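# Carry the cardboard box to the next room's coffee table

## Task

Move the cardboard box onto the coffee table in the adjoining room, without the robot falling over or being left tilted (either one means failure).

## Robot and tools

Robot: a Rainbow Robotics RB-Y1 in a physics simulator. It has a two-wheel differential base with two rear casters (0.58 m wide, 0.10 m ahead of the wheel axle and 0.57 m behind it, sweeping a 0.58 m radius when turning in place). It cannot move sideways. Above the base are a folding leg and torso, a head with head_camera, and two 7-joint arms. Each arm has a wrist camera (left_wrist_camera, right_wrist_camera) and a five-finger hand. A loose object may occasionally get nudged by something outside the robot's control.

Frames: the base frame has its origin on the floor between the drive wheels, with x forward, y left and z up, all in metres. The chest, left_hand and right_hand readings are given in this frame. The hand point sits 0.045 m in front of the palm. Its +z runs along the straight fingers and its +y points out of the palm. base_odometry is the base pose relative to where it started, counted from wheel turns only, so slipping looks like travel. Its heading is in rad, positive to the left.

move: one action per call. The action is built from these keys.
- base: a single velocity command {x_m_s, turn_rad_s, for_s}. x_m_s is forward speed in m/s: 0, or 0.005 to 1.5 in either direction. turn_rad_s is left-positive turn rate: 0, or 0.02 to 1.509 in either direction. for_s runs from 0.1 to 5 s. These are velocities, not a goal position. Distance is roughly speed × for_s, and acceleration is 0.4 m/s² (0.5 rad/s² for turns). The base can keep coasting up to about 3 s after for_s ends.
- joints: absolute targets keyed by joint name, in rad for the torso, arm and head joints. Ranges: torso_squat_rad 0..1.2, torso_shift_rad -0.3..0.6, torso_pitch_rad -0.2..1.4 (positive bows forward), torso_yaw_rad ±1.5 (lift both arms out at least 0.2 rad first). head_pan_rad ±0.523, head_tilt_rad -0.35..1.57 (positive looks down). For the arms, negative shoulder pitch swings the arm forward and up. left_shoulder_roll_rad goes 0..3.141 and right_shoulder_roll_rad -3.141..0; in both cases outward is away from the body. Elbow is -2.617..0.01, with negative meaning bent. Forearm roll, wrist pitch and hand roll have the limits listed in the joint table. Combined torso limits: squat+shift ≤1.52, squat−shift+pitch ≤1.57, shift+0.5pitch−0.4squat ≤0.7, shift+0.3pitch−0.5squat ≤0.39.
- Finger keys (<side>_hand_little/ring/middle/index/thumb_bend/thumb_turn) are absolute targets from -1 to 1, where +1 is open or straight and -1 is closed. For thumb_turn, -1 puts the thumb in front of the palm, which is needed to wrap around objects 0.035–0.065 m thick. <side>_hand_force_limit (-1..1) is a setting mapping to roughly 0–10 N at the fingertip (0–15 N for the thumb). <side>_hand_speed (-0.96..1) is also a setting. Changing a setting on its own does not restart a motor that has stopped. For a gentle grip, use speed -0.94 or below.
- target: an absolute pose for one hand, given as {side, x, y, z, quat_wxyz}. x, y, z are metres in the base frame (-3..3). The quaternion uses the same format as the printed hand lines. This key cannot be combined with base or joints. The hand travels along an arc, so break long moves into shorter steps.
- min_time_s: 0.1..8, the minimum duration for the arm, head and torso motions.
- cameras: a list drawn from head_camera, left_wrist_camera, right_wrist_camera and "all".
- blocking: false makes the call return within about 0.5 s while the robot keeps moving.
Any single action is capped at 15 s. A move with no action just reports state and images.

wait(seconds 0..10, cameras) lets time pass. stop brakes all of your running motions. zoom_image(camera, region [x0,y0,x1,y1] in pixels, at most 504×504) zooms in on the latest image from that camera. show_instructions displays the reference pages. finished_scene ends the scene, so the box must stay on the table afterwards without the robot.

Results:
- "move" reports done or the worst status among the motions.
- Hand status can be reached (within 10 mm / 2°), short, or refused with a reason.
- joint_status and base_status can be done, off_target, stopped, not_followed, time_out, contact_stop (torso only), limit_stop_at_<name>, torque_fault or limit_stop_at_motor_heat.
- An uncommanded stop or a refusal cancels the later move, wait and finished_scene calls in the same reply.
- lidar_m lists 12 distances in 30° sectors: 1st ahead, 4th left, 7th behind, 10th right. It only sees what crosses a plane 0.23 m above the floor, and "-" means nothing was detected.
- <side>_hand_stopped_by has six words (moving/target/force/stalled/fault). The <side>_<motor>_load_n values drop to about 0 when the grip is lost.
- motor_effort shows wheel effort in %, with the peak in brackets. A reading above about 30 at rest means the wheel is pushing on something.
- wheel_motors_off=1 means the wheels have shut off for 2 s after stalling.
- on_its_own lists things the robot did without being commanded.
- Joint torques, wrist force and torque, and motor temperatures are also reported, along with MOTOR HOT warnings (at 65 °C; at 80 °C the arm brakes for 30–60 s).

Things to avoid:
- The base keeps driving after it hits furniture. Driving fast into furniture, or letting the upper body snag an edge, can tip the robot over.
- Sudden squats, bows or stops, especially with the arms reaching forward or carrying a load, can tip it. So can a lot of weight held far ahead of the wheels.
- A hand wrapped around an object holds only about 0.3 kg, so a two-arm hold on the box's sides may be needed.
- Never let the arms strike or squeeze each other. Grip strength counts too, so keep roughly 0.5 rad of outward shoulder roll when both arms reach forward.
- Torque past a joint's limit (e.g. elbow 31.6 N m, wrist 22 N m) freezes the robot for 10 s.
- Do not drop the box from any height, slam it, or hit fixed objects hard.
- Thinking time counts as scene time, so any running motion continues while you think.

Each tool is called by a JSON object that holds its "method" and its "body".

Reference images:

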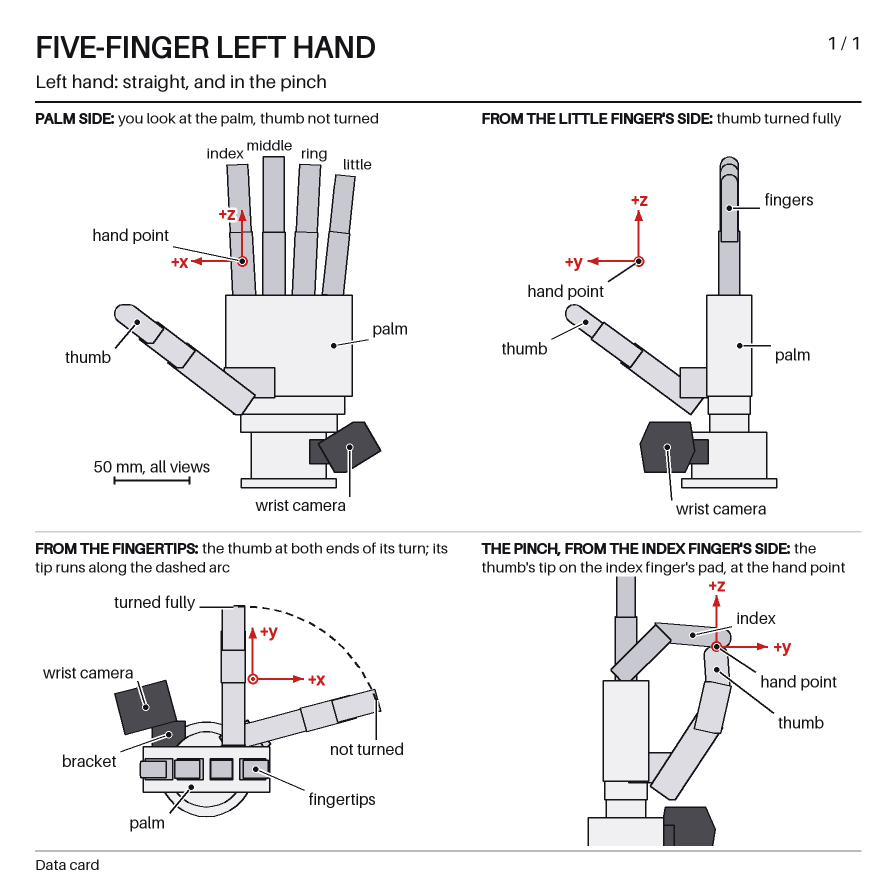

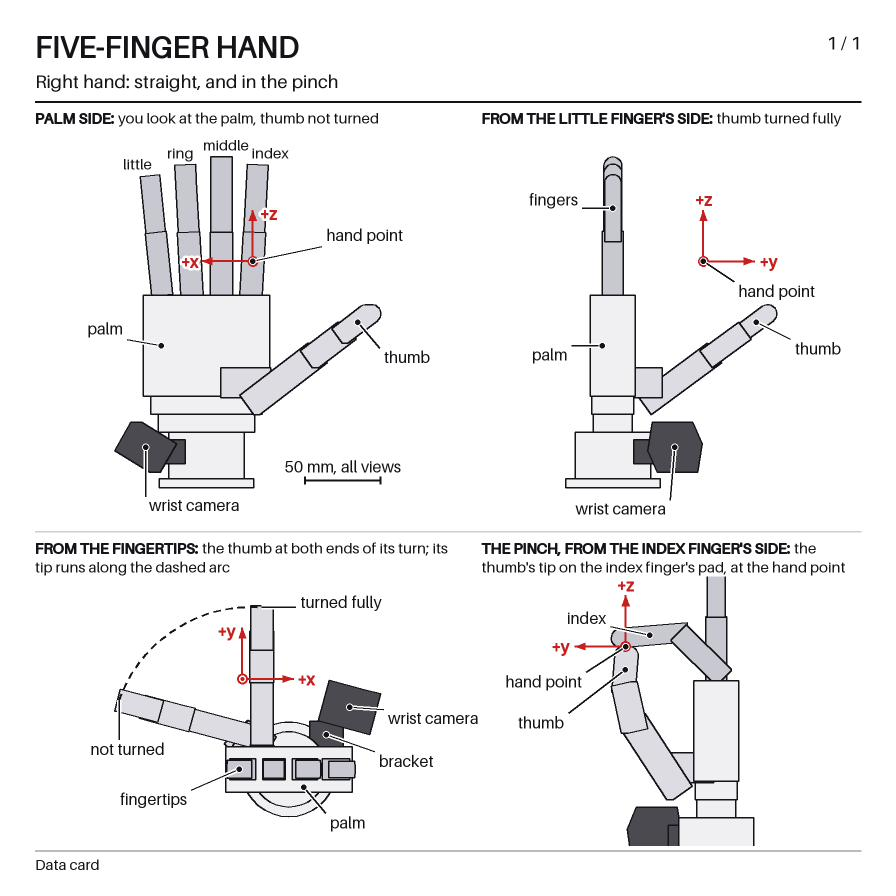

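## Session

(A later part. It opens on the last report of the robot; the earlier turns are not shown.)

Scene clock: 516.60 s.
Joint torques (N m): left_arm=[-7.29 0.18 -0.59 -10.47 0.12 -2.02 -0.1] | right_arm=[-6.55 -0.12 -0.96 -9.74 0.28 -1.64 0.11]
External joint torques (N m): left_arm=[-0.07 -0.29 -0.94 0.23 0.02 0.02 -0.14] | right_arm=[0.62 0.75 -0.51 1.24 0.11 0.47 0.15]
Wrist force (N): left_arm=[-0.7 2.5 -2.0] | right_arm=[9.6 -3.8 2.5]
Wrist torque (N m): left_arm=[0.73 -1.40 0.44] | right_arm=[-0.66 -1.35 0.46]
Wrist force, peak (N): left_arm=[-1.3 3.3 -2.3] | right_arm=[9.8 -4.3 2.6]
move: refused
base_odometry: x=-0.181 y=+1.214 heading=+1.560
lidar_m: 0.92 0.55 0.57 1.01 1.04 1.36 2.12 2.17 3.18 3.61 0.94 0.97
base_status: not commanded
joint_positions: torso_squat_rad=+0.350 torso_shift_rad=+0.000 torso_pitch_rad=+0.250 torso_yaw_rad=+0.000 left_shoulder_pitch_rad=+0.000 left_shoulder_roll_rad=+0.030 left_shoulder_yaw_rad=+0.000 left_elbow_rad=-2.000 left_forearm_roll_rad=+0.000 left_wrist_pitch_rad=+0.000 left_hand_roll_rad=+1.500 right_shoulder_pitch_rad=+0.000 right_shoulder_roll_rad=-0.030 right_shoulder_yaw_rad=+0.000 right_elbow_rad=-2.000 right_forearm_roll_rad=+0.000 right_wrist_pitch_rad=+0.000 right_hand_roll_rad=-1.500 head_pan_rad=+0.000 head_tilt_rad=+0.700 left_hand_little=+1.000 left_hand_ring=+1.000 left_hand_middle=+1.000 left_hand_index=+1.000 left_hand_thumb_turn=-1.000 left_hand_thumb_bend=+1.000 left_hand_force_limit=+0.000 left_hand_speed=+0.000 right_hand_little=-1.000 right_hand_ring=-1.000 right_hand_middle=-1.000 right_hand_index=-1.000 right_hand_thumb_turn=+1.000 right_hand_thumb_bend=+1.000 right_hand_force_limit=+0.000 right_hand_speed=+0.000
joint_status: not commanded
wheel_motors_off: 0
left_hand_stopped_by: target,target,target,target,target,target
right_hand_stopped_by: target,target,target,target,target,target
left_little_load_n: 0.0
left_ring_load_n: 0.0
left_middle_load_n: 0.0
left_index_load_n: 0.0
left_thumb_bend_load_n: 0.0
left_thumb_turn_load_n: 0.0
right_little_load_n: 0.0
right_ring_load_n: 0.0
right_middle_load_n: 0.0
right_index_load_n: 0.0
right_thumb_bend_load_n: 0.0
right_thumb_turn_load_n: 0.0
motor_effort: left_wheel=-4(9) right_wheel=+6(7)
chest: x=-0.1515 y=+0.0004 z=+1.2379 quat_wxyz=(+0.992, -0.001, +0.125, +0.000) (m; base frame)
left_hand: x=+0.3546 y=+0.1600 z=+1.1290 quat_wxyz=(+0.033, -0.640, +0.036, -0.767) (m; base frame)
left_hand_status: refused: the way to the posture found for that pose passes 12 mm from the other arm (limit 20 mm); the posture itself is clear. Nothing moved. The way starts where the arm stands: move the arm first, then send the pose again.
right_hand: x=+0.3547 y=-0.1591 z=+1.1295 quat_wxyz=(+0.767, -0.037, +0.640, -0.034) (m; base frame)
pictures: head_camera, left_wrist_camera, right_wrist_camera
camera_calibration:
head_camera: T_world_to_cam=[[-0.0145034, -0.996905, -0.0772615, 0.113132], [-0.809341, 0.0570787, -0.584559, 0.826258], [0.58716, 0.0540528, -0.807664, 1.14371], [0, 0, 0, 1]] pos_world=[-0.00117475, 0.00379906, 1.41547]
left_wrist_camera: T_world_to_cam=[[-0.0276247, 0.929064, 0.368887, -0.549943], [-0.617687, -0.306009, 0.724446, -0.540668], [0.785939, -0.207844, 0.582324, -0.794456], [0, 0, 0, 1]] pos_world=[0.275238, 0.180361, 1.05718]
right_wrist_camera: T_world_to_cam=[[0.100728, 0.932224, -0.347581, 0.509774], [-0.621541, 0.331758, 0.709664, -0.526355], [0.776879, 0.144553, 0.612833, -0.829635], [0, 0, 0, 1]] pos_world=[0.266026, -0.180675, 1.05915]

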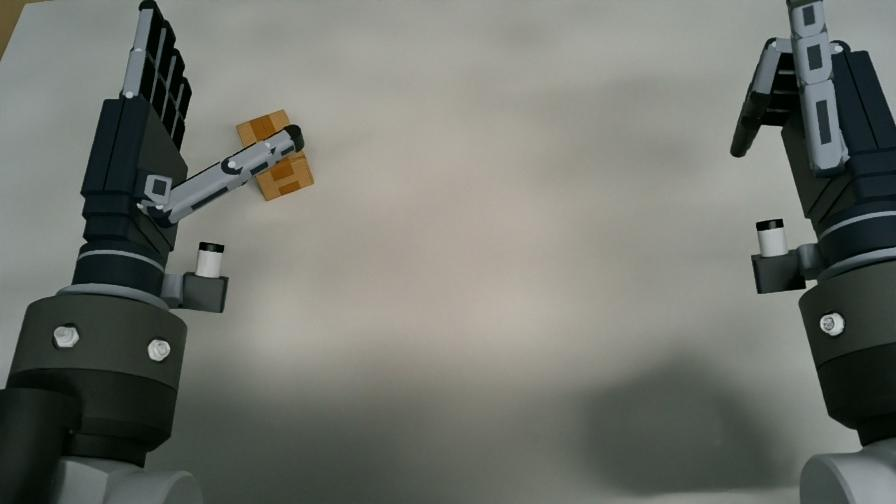

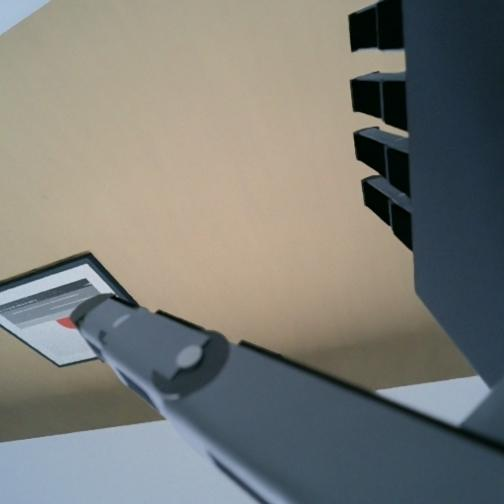

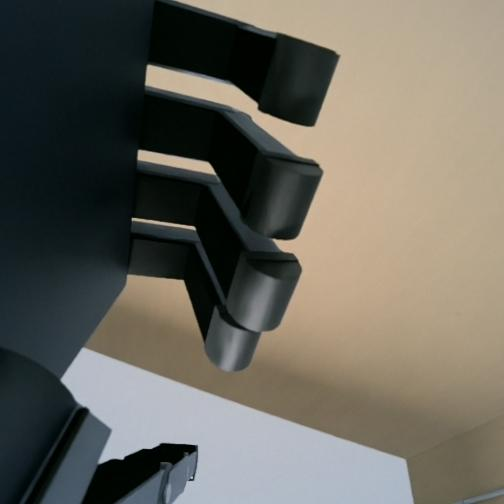

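{"method": "move", "body": {"joints": {"right_shoulder_roll_rad": -0.5, "right_elbow_rad": -2.2, "right_shoulder_pitch_rad": 0.4}, "min_time_s": 1}}

{"method": "move", "body": {"target": {"side": "left", "x": 0.42, "y": 0.22, "z": 1.18, "quat_wxyz": [0.0696, -0.1682, 0.9085, -0.3763]}, "min_time_s": 2.5, "cameras": ["all"]}}

Scene clock: 524.70 s.
Joint torques (N m): left_arm=[-7.36 -0.05 -0.37 -10.48 0.09 -1.94 -0.17] | right_arm=[0.71 -5.84 -5.04 -9.02 0.18 -1.55 0.08]
External joint torques (N m): left_arm=[-0.15 -0.52 -0.72 0.22 -0.02 0.1 -0.2] | right_arm=[0.93 0.64 0.15 0.68 0.05 0.38 0.12]
Wrist force (N): left_arm=[-1.1 2.6 -2.3] | right_arm=[8.8 -1.8 4.8]
Wrist torque (N m): left_arm=[0.75 -1.38 0.41] | right_arm=[-0.68 -1.31 0.48]
Wrist force, peak (N): left_arm=[-1.1 3.0 -2.7] | right_arm=[10.2 -3.5 2.5]
move: done
base_odometry: x=-0.181 y=+1.214 heading=+1.560
lidar_m: 0.92 0.56 0.56 1.00 1.04 1.35 2.12 2.18 3.17 3.61 0.93 0.98
base_status: not commanded
joint_positions: torso_squat_rad=+0.350 torso_shift_rad=+0.000 torso_pitch_rad=+0.250 torso_yaw_rad=+0.000 left_shoulder_pitch_rad=+0.000 left_shoulder_roll_rad=+0.030 left_shoulder_yaw_rad=+0.000 left_elbow_rad=-2.000 left_forearm_roll_rad=+0.000 left_wrist_pitch_rad=+0.000 left_hand_roll_rad=+1.500 right_shoulder_pitch_rad=+0.400 right_shoulder_roll_rad=-0.500 right_shoulder_yaw_rad=+0.000 right_elbow_rad=-2.200 right_forearm_roll_rad=+0.000 right_wrist_pitch_rad=+0.000 right_hand_roll_rad=-1.500 head_pan_rad=+0.000 head_tilt_rad=+0.700 left_hand_little=+1.000 left_hand_ring=+1.000 left_hand_middle=+1.000 left_hand_index=+1.000 left_hand_thumb_turn=-1.000 left_hand_thumb_bend=+1.000 left_hand_force_limit=+0.000 left_hand_speed=+0.000 right_hand_little=-1.000 right_hand_ring=-1.000 right_hand_middle=-1.000 right_hand_index=-1.000 right_hand_thumb_turn=+1.000 right_hand_thumb_bend=+1.000 right_hand_force_limit=+0.000 right_hand_speed=+0.000
joint_status: all done
wheel_motors_off: 0
left_hand_stopped_by: target,target,target,target,target,target
right_hand_stopped_by: target,target,target,target,target,target
left_little_load_n: 0.0
left_ring_load_n: 0.0
left_middle_load_n: 0.0
left_index_load_n: 0.0
left_thumb_bend_load_n: 0.0
left_thumb_turn_load_n: 0.0
right_little_load_n: 0.0
right_ring_load_n: 0.0
right_middle_load_n: 0.0
right_index_load_n: 0.0
right_thumb_bend_load_n: 0.0
right_thumb_turn_load_n: 0.0
motor_effort: left_wheel=-7(11) right_wheel=+6(7)
chest: x=-0.1515 y=+0.0004 z=+1.2379 quat_wxyz=(+0.992, -0.001, +0.125, +0.000) (m; base frame)
left_hand: x=+0.3546 y=+0.1600 z=+1.1290 quat_wxyz=(+0.033, -0.640, +0.036, -0.767) (m; base frame)
right_hand: x=+0.2494 y=-0.2114 z=+1.0411 quat_wxyz=(+0.671, -0.246, +0.688, -0.125) (m; base frame)
pictures: none

Scene clock: 527.60 s.
Joint torques (N m): left_arm=[-23.63 6.8 1.73 -0.13 1.32 0.23 -0.04] | right_arm=[0.46 -5.53 -4.9 -9.04 0.15 -1.6 0.18]
External joint torques (N m): left_arm=[-0.29 -1.15 -2.23 -0.43 -0.01 -0.23 -0.03] | right_arm=[0.68 0.95 0.29 0.65 0.03 0.33 0.22]
Wrist force (N): left_arm=[4.2 6.1 2.3] | right_arm=[8.7 -1.7 4.2]
Wrist torque (N m): left_arm=[0.75 -1.51 0.71] | right_arm=[-0.61 -1.30 0.50]
Wrist force, peak (N): left_arm=[3.3 8.1 -0.4] | right_arm=[9.6 -1.6 4.2]
move: short
base_odometry: x=-0.181 y=+1.214 heading=+1.560
lidar_m: 0.92 0.55 0.57 1.01 1.02 1.35 2.13 2.19 3.19 3.61 0.93 0.98
base_status: not commanded
joint_positions: torso_squat_rad=+0.350 torso_shift_rad=+0.000 torso_pitch_rad=+0.250 torso_yaw_rad=+0.000 left_shoulder_pitch_rad=-1.861 left_shoulder_roll_rad=+0.889 left_shoulder_yaw_rad=-1.271 left_elbow_rad=-0.267 left_forearm_roll_rad=-0.784 left_wrist_pitch_rad=-1.479 left_hand_roll_rad=+1.845 right_shoulder_pitch_rad=+0.400 right_shoulder_roll_rad=-0.500 right_shoulder_yaw_rad=+0.000 right_elbow_rad=-2.200 right_forearm_roll_rad=+0.000 right_wrist_pitch_rad=+0.000 right_hand_roll_rad=-1.500 head_pan_rad=+0.000 head_tilt_rad=+0.700 left_hand_little=+1.000 left_hand_ring=+1.000 left_hand_middle=+1.000 left_hand_index=+1.000 left_hand_thumb_turn=-1.000 left_hand_thumb_bend=+1.000 left_hand_force_limit=+0.000 left_hand_speed=+0.000 right_hand_little=-1.000 right_hand_ring=-1.000 right_hand_middle=-1.000 right_hand_index=-1.000 right_hand_thumb_turn=+1.000 right_hand_thumb_bend=+1.000 right_hand_force_limit=+0.000 right_hand_speed=+0.000
joint_status: all done
wheel_motors_off: 0
left_hand_stopped_by: target,target,target,target,target,target
right_hand_stopped_by: target,target,target,target,target,target
left_little_load_n: 0.0
left_ring_load_n: 0.0
left_middle_load_n: 0.0
left_index_load_n: 0.0
left_thumb_bend_load_n: 0.0
left_thumb_turn_load_n: 0.0
right_little_load_n: 0.0
right_ring_load_n: 0.0
right_middle_load_n: 0.0
right_index_load_n: 0.0
right_thumb_bend_load_n: 0.0
right_thumb_turn_load_n: 0.0
motor_effort: left_wheel=-6(11) right_wheel=+7(8)
chest: x=-0.1515 y=+0.0004 z=+1.2379 quat_wxyz=(+0.992, -0.001, +0.125, +0.000) (m; base frame)
left_hand: x=+0.4194 y=+0.2199 z=+1.1800 quat_wxyz=(+0.107, -0.175, +0.904, -0.375) (m; base frame)
left_hand_status: short (checked arc, as near as the solve gets, planned for 2.5 s): 1 mm and 4.3 deg off. The place is met; only the turn is off.
right_hand: x=+0.2494 y=-0.2113 z=+1.0411 quat_wxyz=(+0.671, -0.246, +0.688, -0.125) (m; base frame)
pictures: head_camera, left_wrist_camera, right_wrist_camera
camera_calibration:
head_camera: T_world_to_cam=[[-0.0145034, -0.996905, -0.0772615, 0.113132], [-0.809341, 0.0570787, -0.584559, 0.826258], [0.58716, 0.0540528, -0.807664, 1.14371], [0, 0, 0, 1]] pos_world=[-0.00117475, 0.00379906, 1.41547]
left_wrist_camera: T_world_to_cam=[[-0.0171873, -0.758146, 0.651858, -0.589868], [-0.986353, 0.119625, 0.113124, 0.263166], [-0.163743, -0.641019, -0.749856, 1.20299], [0, 0, 0, 1]] pos_world=[0.446417, 0.292451, 1.25681]
right_wrist_camera: T_world_to_cam=[[-0.110892, 0.688796, -0.716424, 0.923752], [-0.535743, 0.565731, 0.62684, -0.397453], [0.837068, 0.45333, 0.306283, -0.316829], [0, 0, 0, 1]] pos_world=[0.154711, -0.267797, 1.00798]

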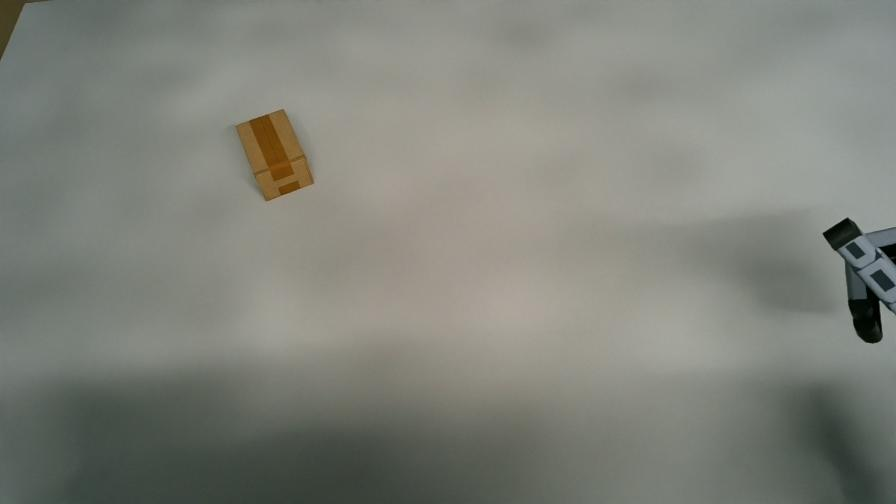

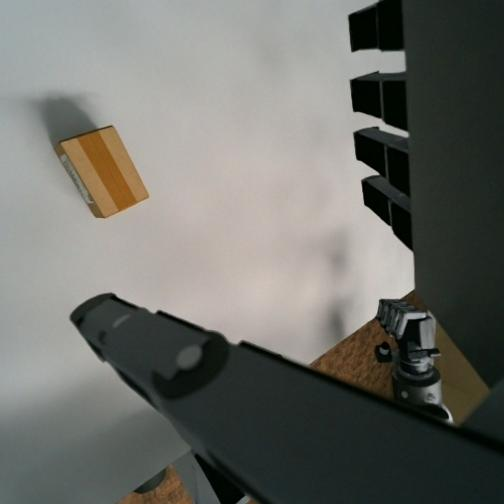

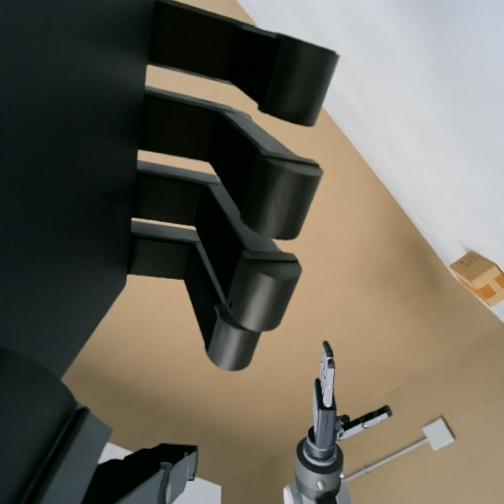

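{"method": "zoom_image", "body": {"camera": "head_camera", "region": [215, 95, 335, 215]}}

Scaled by 4.200 from the camera's 896x504 image, which has a finer 1280x720 frame.

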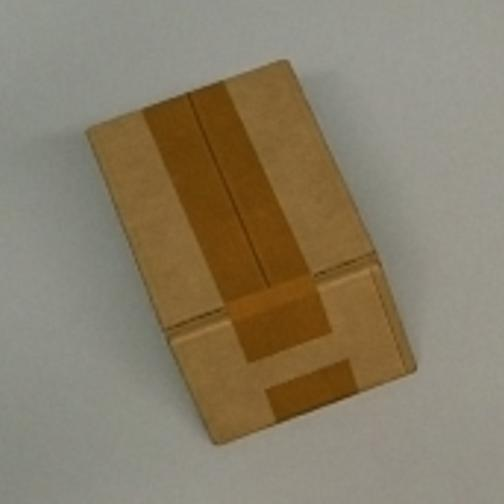

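{"method": "move", "body": {"target": {"side": "left", "x": 0.467, "y": 0.203, "z": 1.07, "quat_wxyz": [0.0842, -0.1807, 0.8882, -0.4141]}, "min_time_s": 2.5, "cameras": ["head_camera", "left_wrist_camera"]}}

Scene clock: 576.00 s.
Joint torques (N m): left_arm=[-22.44 8.4 4.99 0.02 1.51 0.4 -0.4] | right_arm=[0.76 -5.78 -5.05 -8.96 0.16 -1.56 0.16]
External joint torques (N m): left_arm=[1.77 -1.75 0.83 -0.1 0.1 0.02 -0.39] | right_arm=[0.97 0.7 0.15 0.74 0.03 0.37 0.2]
Wrist force (N): left_arm=[4.6 6.7 2.3] | right_arm=[8.2 -1.9 3.7]
Wrist torque (N m): left_arm=[0.81 -1.51 0.58] | right_arm=[-0.62 -1.20 0.42]
Wrist force, peak (N): left_arm=[5.0 7.1 2.2] | right_arm=[9.3 -1.5 4.1]
move: short
base_odometry: x=-0.181 y=+1.214 heading=+1.560
lidar_m: 0.92 0.55 0.56 1.01 1.04 1.38 2.12 2.18 3.18 3.62 0.94 0.99
base_status: not commanded
joint_positions: torso_squat_rad=+0.350 torso_shift_rad=+0.000 torso_pitch_rad=+0.250 torso_yaw_rad=+0.000 left_shoulder_pitch_rad=-1.625 left_shoulder_roll_rad=+0.788 left_shoulder_yaw_rad=-1.201 left_elbow_rad=-0.267 left_forearm_roll_rad=-0.705 left_wrist_pitch_rad=-1.179 left_hand_roll_rad=+1.687 right_shoulder_pitch_rad=+0.400 right_shoulder_roll_rad=-0.500 right_shoulder_yaw_rad=+0.000 right_elbow_rad=-2.200 right_forearm_roll_rad=+0.000 right_wrist_pitch_rad=+0.000 right_hand_roll_rad=-1.500 head_pan_rad=+0.000 head_tilt_rad=+0.700 left_hand_little=+1.000 left_hand_ring=+1.000 left_hand_middle=+1.000 left_hand_index=+1.000 left_hand_thumb_turn=-1.000 left_hand_thumb_bend=+1.000 left_hand_force_limit=+0.000 left_hand_speed=+0.000 right_hand_little=-1.000 right_hand_ring=-1.000 right_hand_middle=-1.000 right_hand_index=-1.000 right_hand_thumb_turn=+1.000 right_hand_thumb_bend=+1.000 right_hand_force_limit=+0.000 right_hand_speed=+0.000
joint_status: all done
wheel_motors_off: 0
left_hand_stopped_by: target,target,target,target,target,target
right_hand_stopped_by: target,target,target,target,target,target
left_little_load_n: 0.0
left_ring_load_n: 0.0
left_middle_load_n: 0.0
left_index_load_n: 0.0
left_thumb_bend_load_n: 0.0
left_thumb_turn_load_n: 0.0
right_little_load_n: 0.0
right_ring_load_n: 0.0
right_middle_load_n: 0.0
right_index_load_n: 0.0
right_thumb_bend_load_n: 0.0
right_thumb_turn_load_n: 0.0
motor_effort: left_wheel=-5(13) right_wheel=+6(7)
chest: x=-0.1515 y=+0.0004 z=+1.2379 quat_wxyz=(+0.992, -0.001, +0.125, +0.000) (m; base frame)
left_hand: x=+0.4665 y=+0.2030 z=+1.0703 quat_wxyz=(+0.160, -0.197, +0.879, -0.403) (m; base frame)
left_hand_status: short (checked arc, as near as the solve gets, planned for 2.5 s): 1 mm and 9.0 deg off. The place is met; only the turn is off.
right_hand: x=+0.2494 y=-0.2113 z=+1.0411 quat_wxyz=(+0.671, -0.246, +0.688, -0.125) (m; base frame)
pictures: head_camera, left_wrist_camera
camera_calibration:
head_camera: T_world_to_cam=[[-0.0145034, -0.996905, -0.0772615, 0.113132], [-0.809341, 0.0570787, -0.584559, 0.826258], [0.58716, 0.0540528, -0.807664, 1.14371], [0, 0, 0, 1]] pos_world=[-0.00117475, 0.00379906, 1.41547]
left_wrist_camera: T_world_to_cam=[[-0.019353, -0.72261, 0.690985, -0.578406], [-0.999057, 0.0408414, 0.0147292, 0.451196], [-0.0388643, -0.690049, -0.722719, 1.04015], [0, 0, 0, 1]] pos_world=[0.480001, 0.281363, 1.14476]

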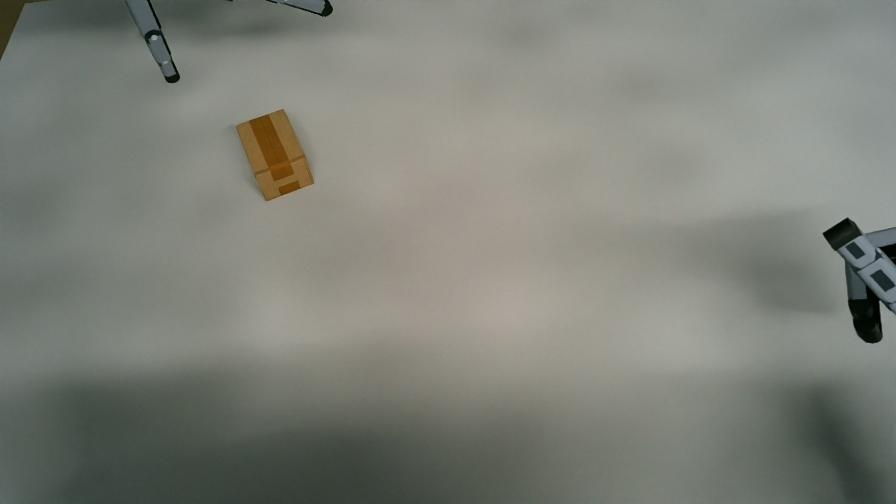

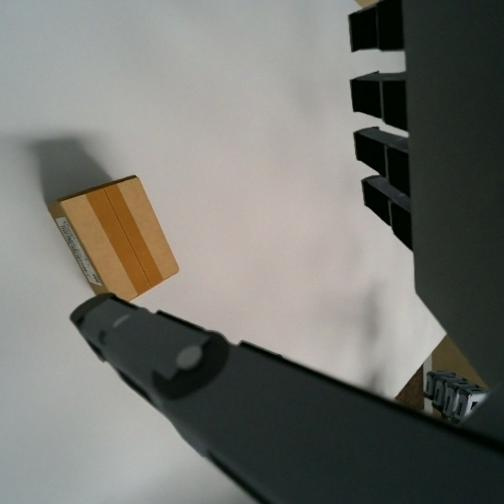

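{"method": "move", "body": {"base": {"x_m_s": 0.1, "for_s": 0.7}}}

{"method": "move", "body": {"target": {"side": "left", "x": 0.397, "y": 0.203, "z": 1.05, "quat_wxyz": [0.0842, -0.1807, 0.8882, -0.4141]}, "min_time_s": 2.0, "cameras": ["head_camera", "left_wrist_camera"]}}

{"method": "zoom_image", "body": {"camera": "head_camera", "region": [140, 0, 380, 240]}}

Scene clock: 592.53 s.
Joint torques (N m): left_arm=[-23.43 8.87 4.72 -0.31 1.46 0.25 -0.36] | right_arm=[0.43 -5.65 -5.1 -8.94 0.2 -1.48 0.05]
External joint torques (N m): left_arm=[0.79 -1.28 0.55 -0.43 0.05 -0.13 -0.35] | right_arm=[0.65 0.83 0.1 0.76 0.08 0.44 0.09]
Wrist force (N): left_arm=[4.9 6.9 2.4] | right_arm=[8.8 -1.8 3.4]
Wrist torque (N m): left_arm=[0.85 -1.56 0.59] | right_arm=[-0.58 -1.28 0.47]
Wrist force, peak (N): left_arm=[5.1 7.0 2.6] | right_arm=[9.7 -1.5 3.6]
move: done
base_odometry: x=-0.180 y=+1.284 heading=+1.560
lidar_m: 0.85 0.55 0.50 1.01 1.03 1.37 2.19 2.26 3.22 3.60 0.89 0.91
base_status: done (sent for 0.7 of 0.7 s)
joint_positions: torso_squat_rad=+0.350 torso_shift_rad=+0.000 torso_pitch_rad=+0.250 torso_yaw_rad=+0.000 left_shoulder_pitch_rad=-1.625 left_shoulder_roll_rad=+0.788 left_shoulder_yaw_rad=-1.201 left_elbow_rad=-0.267 left_forearm_roll_rad=-0.705 left_wrist_pitch_rad=-1.179 left_hand_roll_rad=+1.687 right_shoulder_pitch_rad=+0.400 right_shoulder_roll_rad=-0.500 right_shoulder_yaw_rad=+0.000 right_elbow_rad=-2.200 right_forearm_roll_rad=+0.000 right_wrist_pitch_rad=+0.000 right_hand_roll_rad=-1.500 head_pan_rad=+0.000 head_tilt_rad=+0.700 left_hand_little=+1.000 left_hand_ring=+1.000 left_hand_middle=+1.000 left_hand_index=+1.000 left_hand_thumb_turn=-1.000 left_hand_thumb_bend=+1.000 left_hand_force_limit=+0.000 left_hand_speed=+0.000 right_hand_little=-1.000 right_hand_ring=-1.000 right_hand_middle=-1.000 right_hand_index=-1.000 right_hand_thumb_turn=+1.000 right_hand_thumb_bend=+1.000 right_hand_force_limit=+0.000 right_hand_speed=+0.000
joint_status: not commanded
wheel_motors_off: 0
left_hand_stopped_by: target,target,target,target,target,target
right_hand_stopped_by: target,target,target,target,target,target
left_little_load_n: 0.0
left_ring_load_n: 0.0
left_middle_load_n: 0.0
left_index_load_n: 0.0
left_thumb_bend_load_n: 0.0
left_thumb_turn_load_n: 0.0
right_little_load_n: 0.0
right_ring_load_n: 0.0
right_middle_load_n: 0.0
right_index_load_n: 0.0
right_thumb_bend_load_n: 0.0
right_thumb_turn_load_n: 0.0
motor_effort: left_wheel=-5(18) right_wheel=+0(27)
chest: x=-0.1514 y=+0.0004 z=+1.2379 quat_wxyz=(+0.992, -0.001, +0.125, +0.000) (m; base frame)
left_hand: x=+0.4665 y=+0.2029 z=+1.0701 quat_wxyz=(+0.160, -0.197, +0.879, -0.403) (m; base frame)
right_hand: x=+0.2495 y=-0.2114 z=+1.0411 quat_wxyz=(+0.671, -0.246, +0.688, -0.125) (m; base frame)
pictures: none

Scene clock: 594.87 s.
Joint torques (N m): left_arm=[-20.04 11.07 8.11 -0.15 1.44 0.36 0] | right_arm=[0.61 -5.62 -5.33 -9.02 0.25 -1.48 0.15]
External joint torques (N m): left_arm=[1.83 -0.04 -0.03 -0.59 0.08 0.03 0] | right_arm=[0.82 0.86 -0.14 0.68 0.13 0.45 0.19]
Wrist force (N): left_arm=[4.2 6.5 2.3] | right_arm=[8.5 -1.6 3.7]
Wrist torque (N m): left_arm=[0.79 -1.50 0.67] | right_arm=[-0.60 -1.28 0.49]
Wrist force, peak (N): left_arm=[4.5 7.2 2.3] | right_arm=[9.0 -1.8 4.0]
move: done
base_odometry: x=-0.180 y=+1.284 heading=+1.560
lidar_m: 0.84 0.55 0.51 1.00 1.03 1.38 2.20 2.25 3.22 3.61 0.89 0.90
base_status: not commanded
joint_positions: torso_squat_rad=+0.350 torso_shift_rad=+0.000 torso_pitch_rad=+0.250 torso_yaw_rad=+0.000 left_shoulder_pitch_rad=-1.477 left_shoulder_roll_rad=+1.046 left_shoulder_yaw_rad=-1.195 left_elbow_rad=-0.781 left_forearm_roll_rad=-0.680 left_wrist_pitch_rad=-1.123 left_hand_roll_rad=+1.824 right_shoulder_pitch_rad=+0.400 right_shoulder_roll_rad=-0.500 right_shoulder_yaw_rad=+0.000 right_elbow_rad=-2.200 right_forearm_roll_rad=+0.000 right_wrist_pitch_rad=+0.000 right_hand_roll_rad=-1.500 head_pan_rad=+0.000 head_tilt_rad=+0.700 left_hand_little=+1.000 left_hand_ring=+1.000 left_hand_middle=+1.000 left_hand_index=+1.000 left_hand_thumb_turn=-1.000 left_hand_thumb_bend=+1.000 left_hand_force_limit=+0.000 left_hand_speed=+0.000 right_hand_little=-1.000 right_hand_ring=-1.000 right_hand_middle=-1.000 right_hand_index=-1.000 right_hand_thumb_turn=+1.000 right_hand_thumb_bend=+1.000 right_hand_force_limit=+0.000 right_hand_speed=+0.000
joint_status: all done
wheel_motors_off: 0
left_hand_stopped_by: target,target,target,target,target,target
right_hand_stopped_by: target,target,target,target,target,target
left_little_load_n: 0.0
left_ring_load_n: 0.0
left_middle_load_n: -0.5
left_index_load_n: 0.0
left_thumb_bend_load_n: 0.0
left_thumb_turn_load_n: 0.0
right_little_load_n: 0.0
right_ring_load_n: 0.0
right_middle_load_n: 0.0
right_index_load_n: 0.0
right_thumb_bend_load_n: 0.0
right_thumb_turn_load_n: 0.0
motor_effort: left_wheel=-6(9) right_wheel=+3(4)
chest: x=-0.1514 y=+0.0004 z=+1.2379 quat_wxyz=(+0.992, -0.001, +0.125, +0.000) (m; base frame)
left_hand: x=+0.3969 y=+0.2029 z=+1.0502 quat_wxyz=(+0.083, -0.180, +0.888, -0.414) (m; base frame)
left_hand_status: reached (checked arc, planned for 2.0 s): 0 mm and 0.2 deg off.
right_hand: x=+0.2495 y=-0.2113 z=+1.0411 quat_wxyz=(+0.671, -0.246, +0.688, -0.125) (m; base frame)
pictures: head_camera, left_wrist_camera
camera_calibration:
head_camera: T_world_to_cam=[[-0.0145094, -0.996905, -0.0772635, 0.113136], [-0.809389, 0.0570804, -0.584493, 0.826245], [0.587094, 0.0540555, -0.807712, 1.14372], [0, 0, 0, 1]] pos_world=[-0.00107486, 0.00379906, 1.41547]
left_wrist_camera: T_world_to_cam=[[-0.00479255, -0.694832, 0.719156, -0.606898], [-0.981127, 0.142288, 0.130937, 0.23229], [-0.193307, -0.704955, -0.6824, 1.04483], [0, 0, 0, 1]] pos_world=[0.42697, 0.281813, 1.11903]

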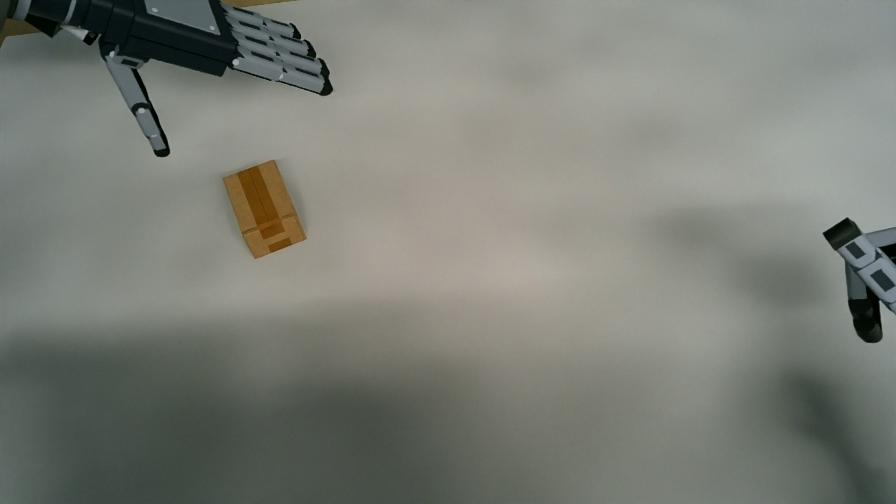

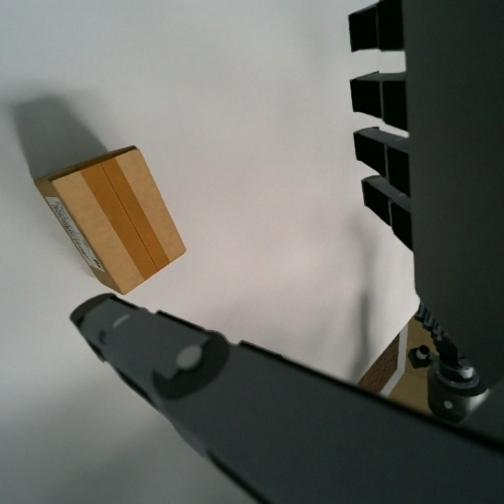

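Scaled by 2.100 from the camera's 896x504 image, which has a finer 1280x720 frame.

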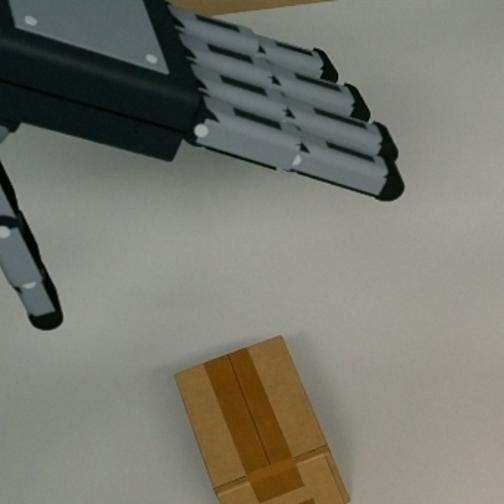

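{"method": "move", "body": {"target": {"side": "left", "x": 0.397, "y": 0.203, "z": 0.99, "quat_wxyz": [0.0842, -0.1807, 0.8882, -0.4141]}, "min_time_s": 2.0, "cameras": ["head_camera", "left_wrist_camera"]}}

{"method": "zoom_image", "body": {"camera": "head_camera", "region": [140, 60, 380, 300]}}

Scene clock: 639.20 s.
Joint torques (N m): left_arm=[-20.54 10.14 7.95 0.33 1.44 0.14 -0.48] | right_arm=[0.76 -5.67 -5.24 -9.1 0.24 -1.51 0.14]
External joint torques (N m): left_arm=[1.37 -1.52 0.48 0.14 0.08 -0.03 -0.47] | right_arm=[0.98 0.81 -0.04 0.6 0.12 0.41 0.17]
Wrist force (N): left_arm=[4.3 6.3 2.4] | right_arm=[8.6 -1.3 4.0]
Wrist torque (N m): left_arm=[0.73 -1.51 0.61] | right_arm=[-0.56 -1.23 0.49]
Wrist force, peak (N): left_arm=[4.5 7.1 2.8] | right_arm=[9.4 -1.8 4.3]
move: done
base_odometry: x=-0.180 y=+1.284 heading=+1.560
lidar_m: 0.84 0.55 0.51 1.01 1.05 1.38 2.19 2.25 3.23 3.61 0.90 0.91
base_status: not commanded
joint_positions: torso_squat_rad=+0.350 torso_shift_rad=+0.000 torso_pitch_rad=+0.250 torso_yaw_rad=+0.000 left_shoulder_pitch_rad=-1.380 left_shoulder_roll_rad=+0.962 left_shoulder_yaw_rad=-1.189 left_elbow_rad=-0.700 left_forearm_roll_rad=-0.657 left_wrist_pitch_rad=-1.071 left_hand_roll_rad=+1.704 right_shoulder_pitch_rad=+0.400 right_shoulder_roll_rad=-0.500 right_shoulder_yaw_rad=+0.000 right_elbow_rad=-2.200 right_forearm_roll_rad=+0.000 right_wrist_pitch_rad=+0.000 right_hand_roll_rad=-1.500 head_pan_rad=+0.000 head_tilt_rad=+0.700 left_hand_little=+1.000 left_hand_ring=+1.000 left_hand_middle=+1.000 left_hand_index=+1.000 left_hand_thumb_turn=-1.000 left_hand_thumb_bend=+1.000 left_hand_force_limit=+0.000 left_hand_speed=+0.000 right_hand_little=-1.000 right_hand_ring=-1.000 right_hand_middle=-1.000 right_hand_index=-1.000 right_hand_thumb_turn=+1.000 right_hand_thumb_bend=+1.000 right_hand_force_limit=+0.000 right_hand_speed=+0.000
joint_status: all done
wheel_motors_off: 0
left_hand_stopped_by: target,target,target,target,target,target
right_hand_stopped_by: target,target,target,target,target,target
left_little_load_n: 0.0
left_ring_load_n: 0.0
left_middle_load_n: 0.0
left_index_load_n: 0.0
left_thumb_bend_load_n: 0.0
left_thumb_turn_load_n: 0.0
right_little_load_n: 0.0
right_ring_load_n: 0.0
right_middle_load_n: 0.0
right_index_load_n: 0.0
right_thumb_bend_load_n: 0.0
right_thumb_turn_load_n: 0.0
motor_effort: left_wheel=-4(10) right_wheel=+3(5)
chest: x=-0.1514 y=+0.0004 z=+1.2379 quat_wxyz=(+0.992, -0.001, +0.125, +0.000) (m; base frame)
left_hand: x=+0.3965 y=+0.2030 z=+0.9902 quat_wxyz=(+0.086, -0.181, +0.888, -0.413) (m; base frame)
left_hand_status: reached (checked arc, planned for 2.0 s): 1 mm and 0.3 deg off.
right_hand: x=+0.2495 y=-0.2114 z=+1.0411 quat_wxyz=(+0.671, -0.246, +0.688, -0.125) (m; base frame)
pictures: head_camera, left_wrist_camera
camera_calibration:
head_camera: T_world_to_cam=[[-0.0145094, -0.996905, -0.0772635, 0.113136], [-0.809389, 0.0570804, -0.584493, 0.826245], [0.587094, 0.0540555, -0.807712, 1.14372], [0, 0, 0, 1]] pos_world=[-0.00107486, 0.00379906, 1.41547]
left_wrist_camera: T_world_to_cam=[[-0.00457454, -0.697176, 0.716886, -0.561127], [-0.982592, 0.136276, 0.126259, 0.246105], [-0.185719, -0.703829, -0.685663, 1.00392], [0, 0, 0, 1]] pos_world=[0.425702, 0.281847, 1.05954]

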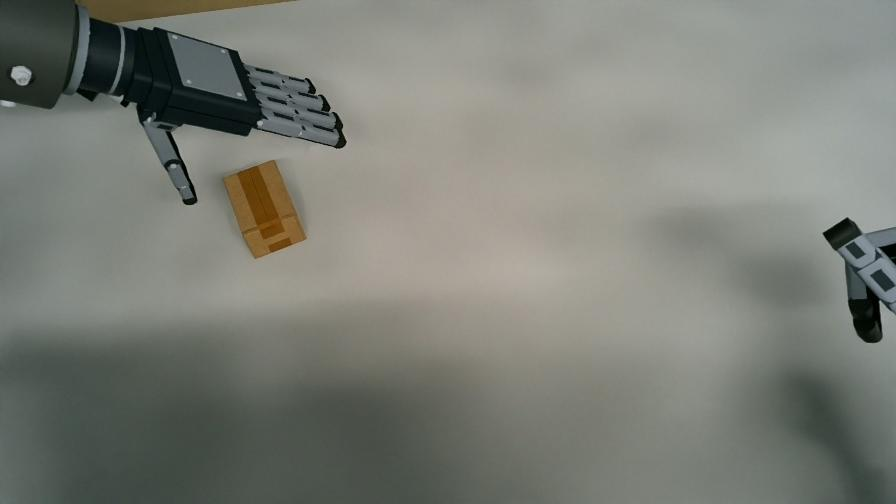

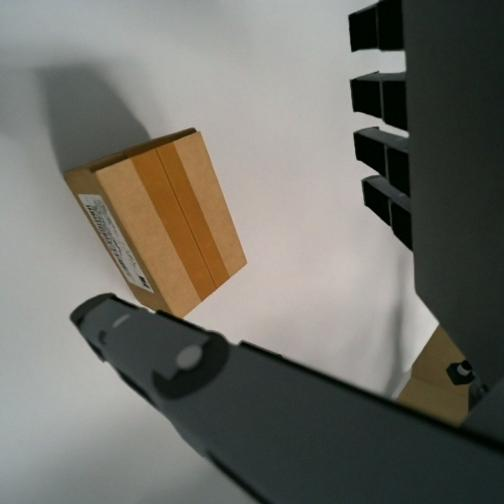

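Scaled by 2.100 from the camera's 896x504 image, which has a finer 1280x720 frame.

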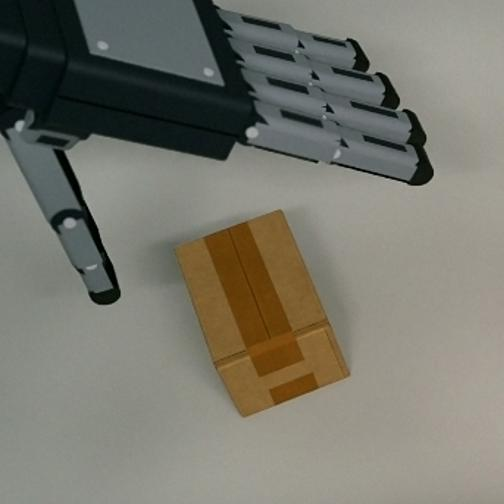

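{"method": "move", "body": {"target": {"side": "left", "x": 0.399, "y": 0.204, "z": 0.962, "quat_wxyz": [0.0842, -0.1807, 0.8882, -0.4141]}, "min_time_s": 1.5, "cameras": ["head_camera", "left_wrist_camera"]}}

{"method": "zoom_image", "body": {"camera": "head_camera", "region": [140, 80, 380, 320]}}

Scene clock: 656.67 s.
Joint torques (N m): left_arm=[-20.49 10.1 6.68 0.33 1.42 -0.29 -0.47] | right_arm=[0.71 -5.53 -5.17 -9 0.16 -1.65 0.16]
External joint torques (N m): left_arm=[1.72 -1.56 0.37 0.25 0.03 -0.32 -0.46] | right_arm=[0.93 0.95 0.02 0.7 0.03 0.28 0.19]
Wrist force (N): left_arm=[4.3 6.7 2.1] | right_arm=[8.6 -2.2 3.5]
Wrist torque (N m): left_arm=[0.82 -1.55 0.59] | right_arm=[-0.69 -1.27 0.45]
Wrist force, peak (N): left_arm=[4.5 6.7 2.5] | right_arm=[9.3 -1.6 4.1]
move: done
base_odometry: x=-0.180 y=+1.284 heading=+1.560
lidar_m: 0.85 0.55 0.51 1.00 1.03 1.37 2.19 2.25 3.23 3.61 0.92 0.90
base_status: not commanded
joint_positions: torso_squat_rad=+0.350 torso_shift_rad=+0.000 torso_pitch_rad=+0.250 torso_yaw_rad=+0.000 left_shoulder_pitch_rad=-1.357 left_shoulder_roll_rad=+0.871 left_shoulder_yaw_rad=-1.180 left_elbow_rad=-0.549 left_forearm_roll_rad=-0.643 left_wrist_pitch_rad=-1.101 left_hand_roll_rad=+1.613 right_shoulder_pitch_rad=+0.400 right_shoulder_roll_rad=-0.500 right_shoulder_yaw_rad=+0.000 right_elbow_rad=-2.200 right_forearm_roll_rad=+0.000 right_wrist_pitch_rad=+0.000 right_hand_roll_rad=-1.500 head_pan_rad=+0.000 head_tilt_rad=+0.700 left_hand_little=+1.000 left_hand_ring=+1.000 left_hand_middle=+1.000 left_hand_index=+1.000 left_hand_thumb_turn=-1.000 left_hand_thumb_bend=+1.000 left_hand_force_limit=+0.000 left_hand_speed=+0.000 right_hand_little=-1.000 right_hand_ring=-1.000 right_hand_middle=-1.000 right_hand_index=-1.000 right_hand_thumb_turn=+1.000 right_hand_thumb_bend=+1.000 right_hand_force_limit=+0.000 right_hand_speed=+0.000
joint_status: all done
wheel_motors_off: 0
left_hand_stopped_by: target,target,target,target,target,target
right_hand_stopped_by: target,target,target,target,target,target
left_little_load_n: -0.5
left_ring_load_n: 0.0
left_middle_load_n: -0.5
left_index_load_n: 0.0
left_thumb_bend_load_n: 0.0
left_thumb_turn_load_n: 0.0
right_little_load_n: 0.0
right_ring_load_n: 0.0
right_middle_load_n: 0.0
right_index_load_n: 0.0
right_thumb_bend_load_n: 0.0
right_thumb_turn_load_n: 0.0
motor_effort: left_wheel=-4(9) right_wheel=+2(4)
chest: x=-0.1514 y=+0.0004 z=+1.2379 quat_wxyz=(+0.992, -0.001, +0.125, +0.000) (m; base frame)
left_hand: x=+0.3986 y=+0.2039 z=+0.9623 quat_wxyz=(+0.087, -0.181, +0.888, -0.413) (m; base frame)
left_hand_status: reached (checked arc, planned for 1.5 s): 1 mm and 0.4 deg off.
right_hand: x=+0.2495 y=-0.2114 z=+1.0411 quat_wxyz=(+0.671, -0.246, +0.688, -0.125) (m; base frame)
pictures: head_camera, left_wrist_camera
camera_calibration:
head_camera: T_world_to_cam=[[-0.0145094, -0.996905, -0.0772635, 0.113136], [-0.809389, 0.0570804, -0.584493, 0.826245], [0.587094, 0.0540555, -0.807712, 1.14372], [0, 0, 0, 1]] pos_world=[-0.00107486, 0.00379906, 1.41547]
left_wrist_camera: T_world_to_cam=[[-0.00501962, -0.697434, 0.716631, -0.539964], [-0.98289, 0.135395, 0.124883, 0.253174], [-0.184126, -0.703743, -0.686181, 0.985616], [0, 0, 0, 1]] pos_world=[0.427609, 0.282752, 1.03165]

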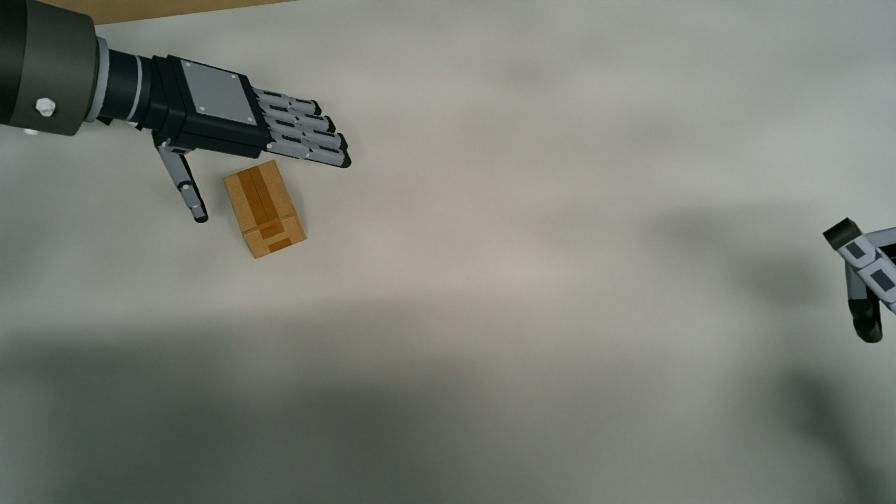

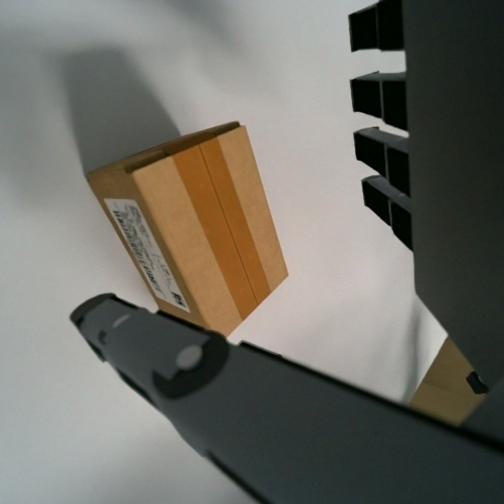

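Scaled by 2.100 from the camera's 896x504 image, which has a finer 1280x720 frame.

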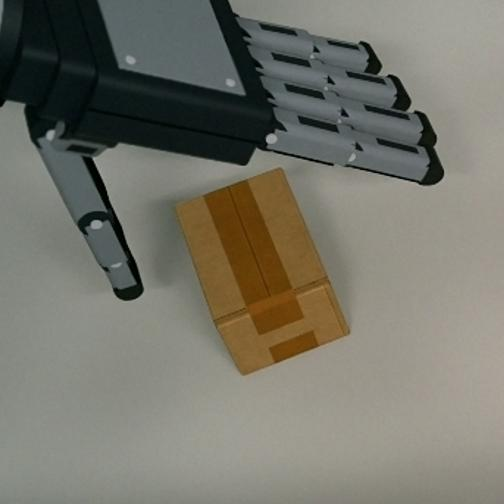

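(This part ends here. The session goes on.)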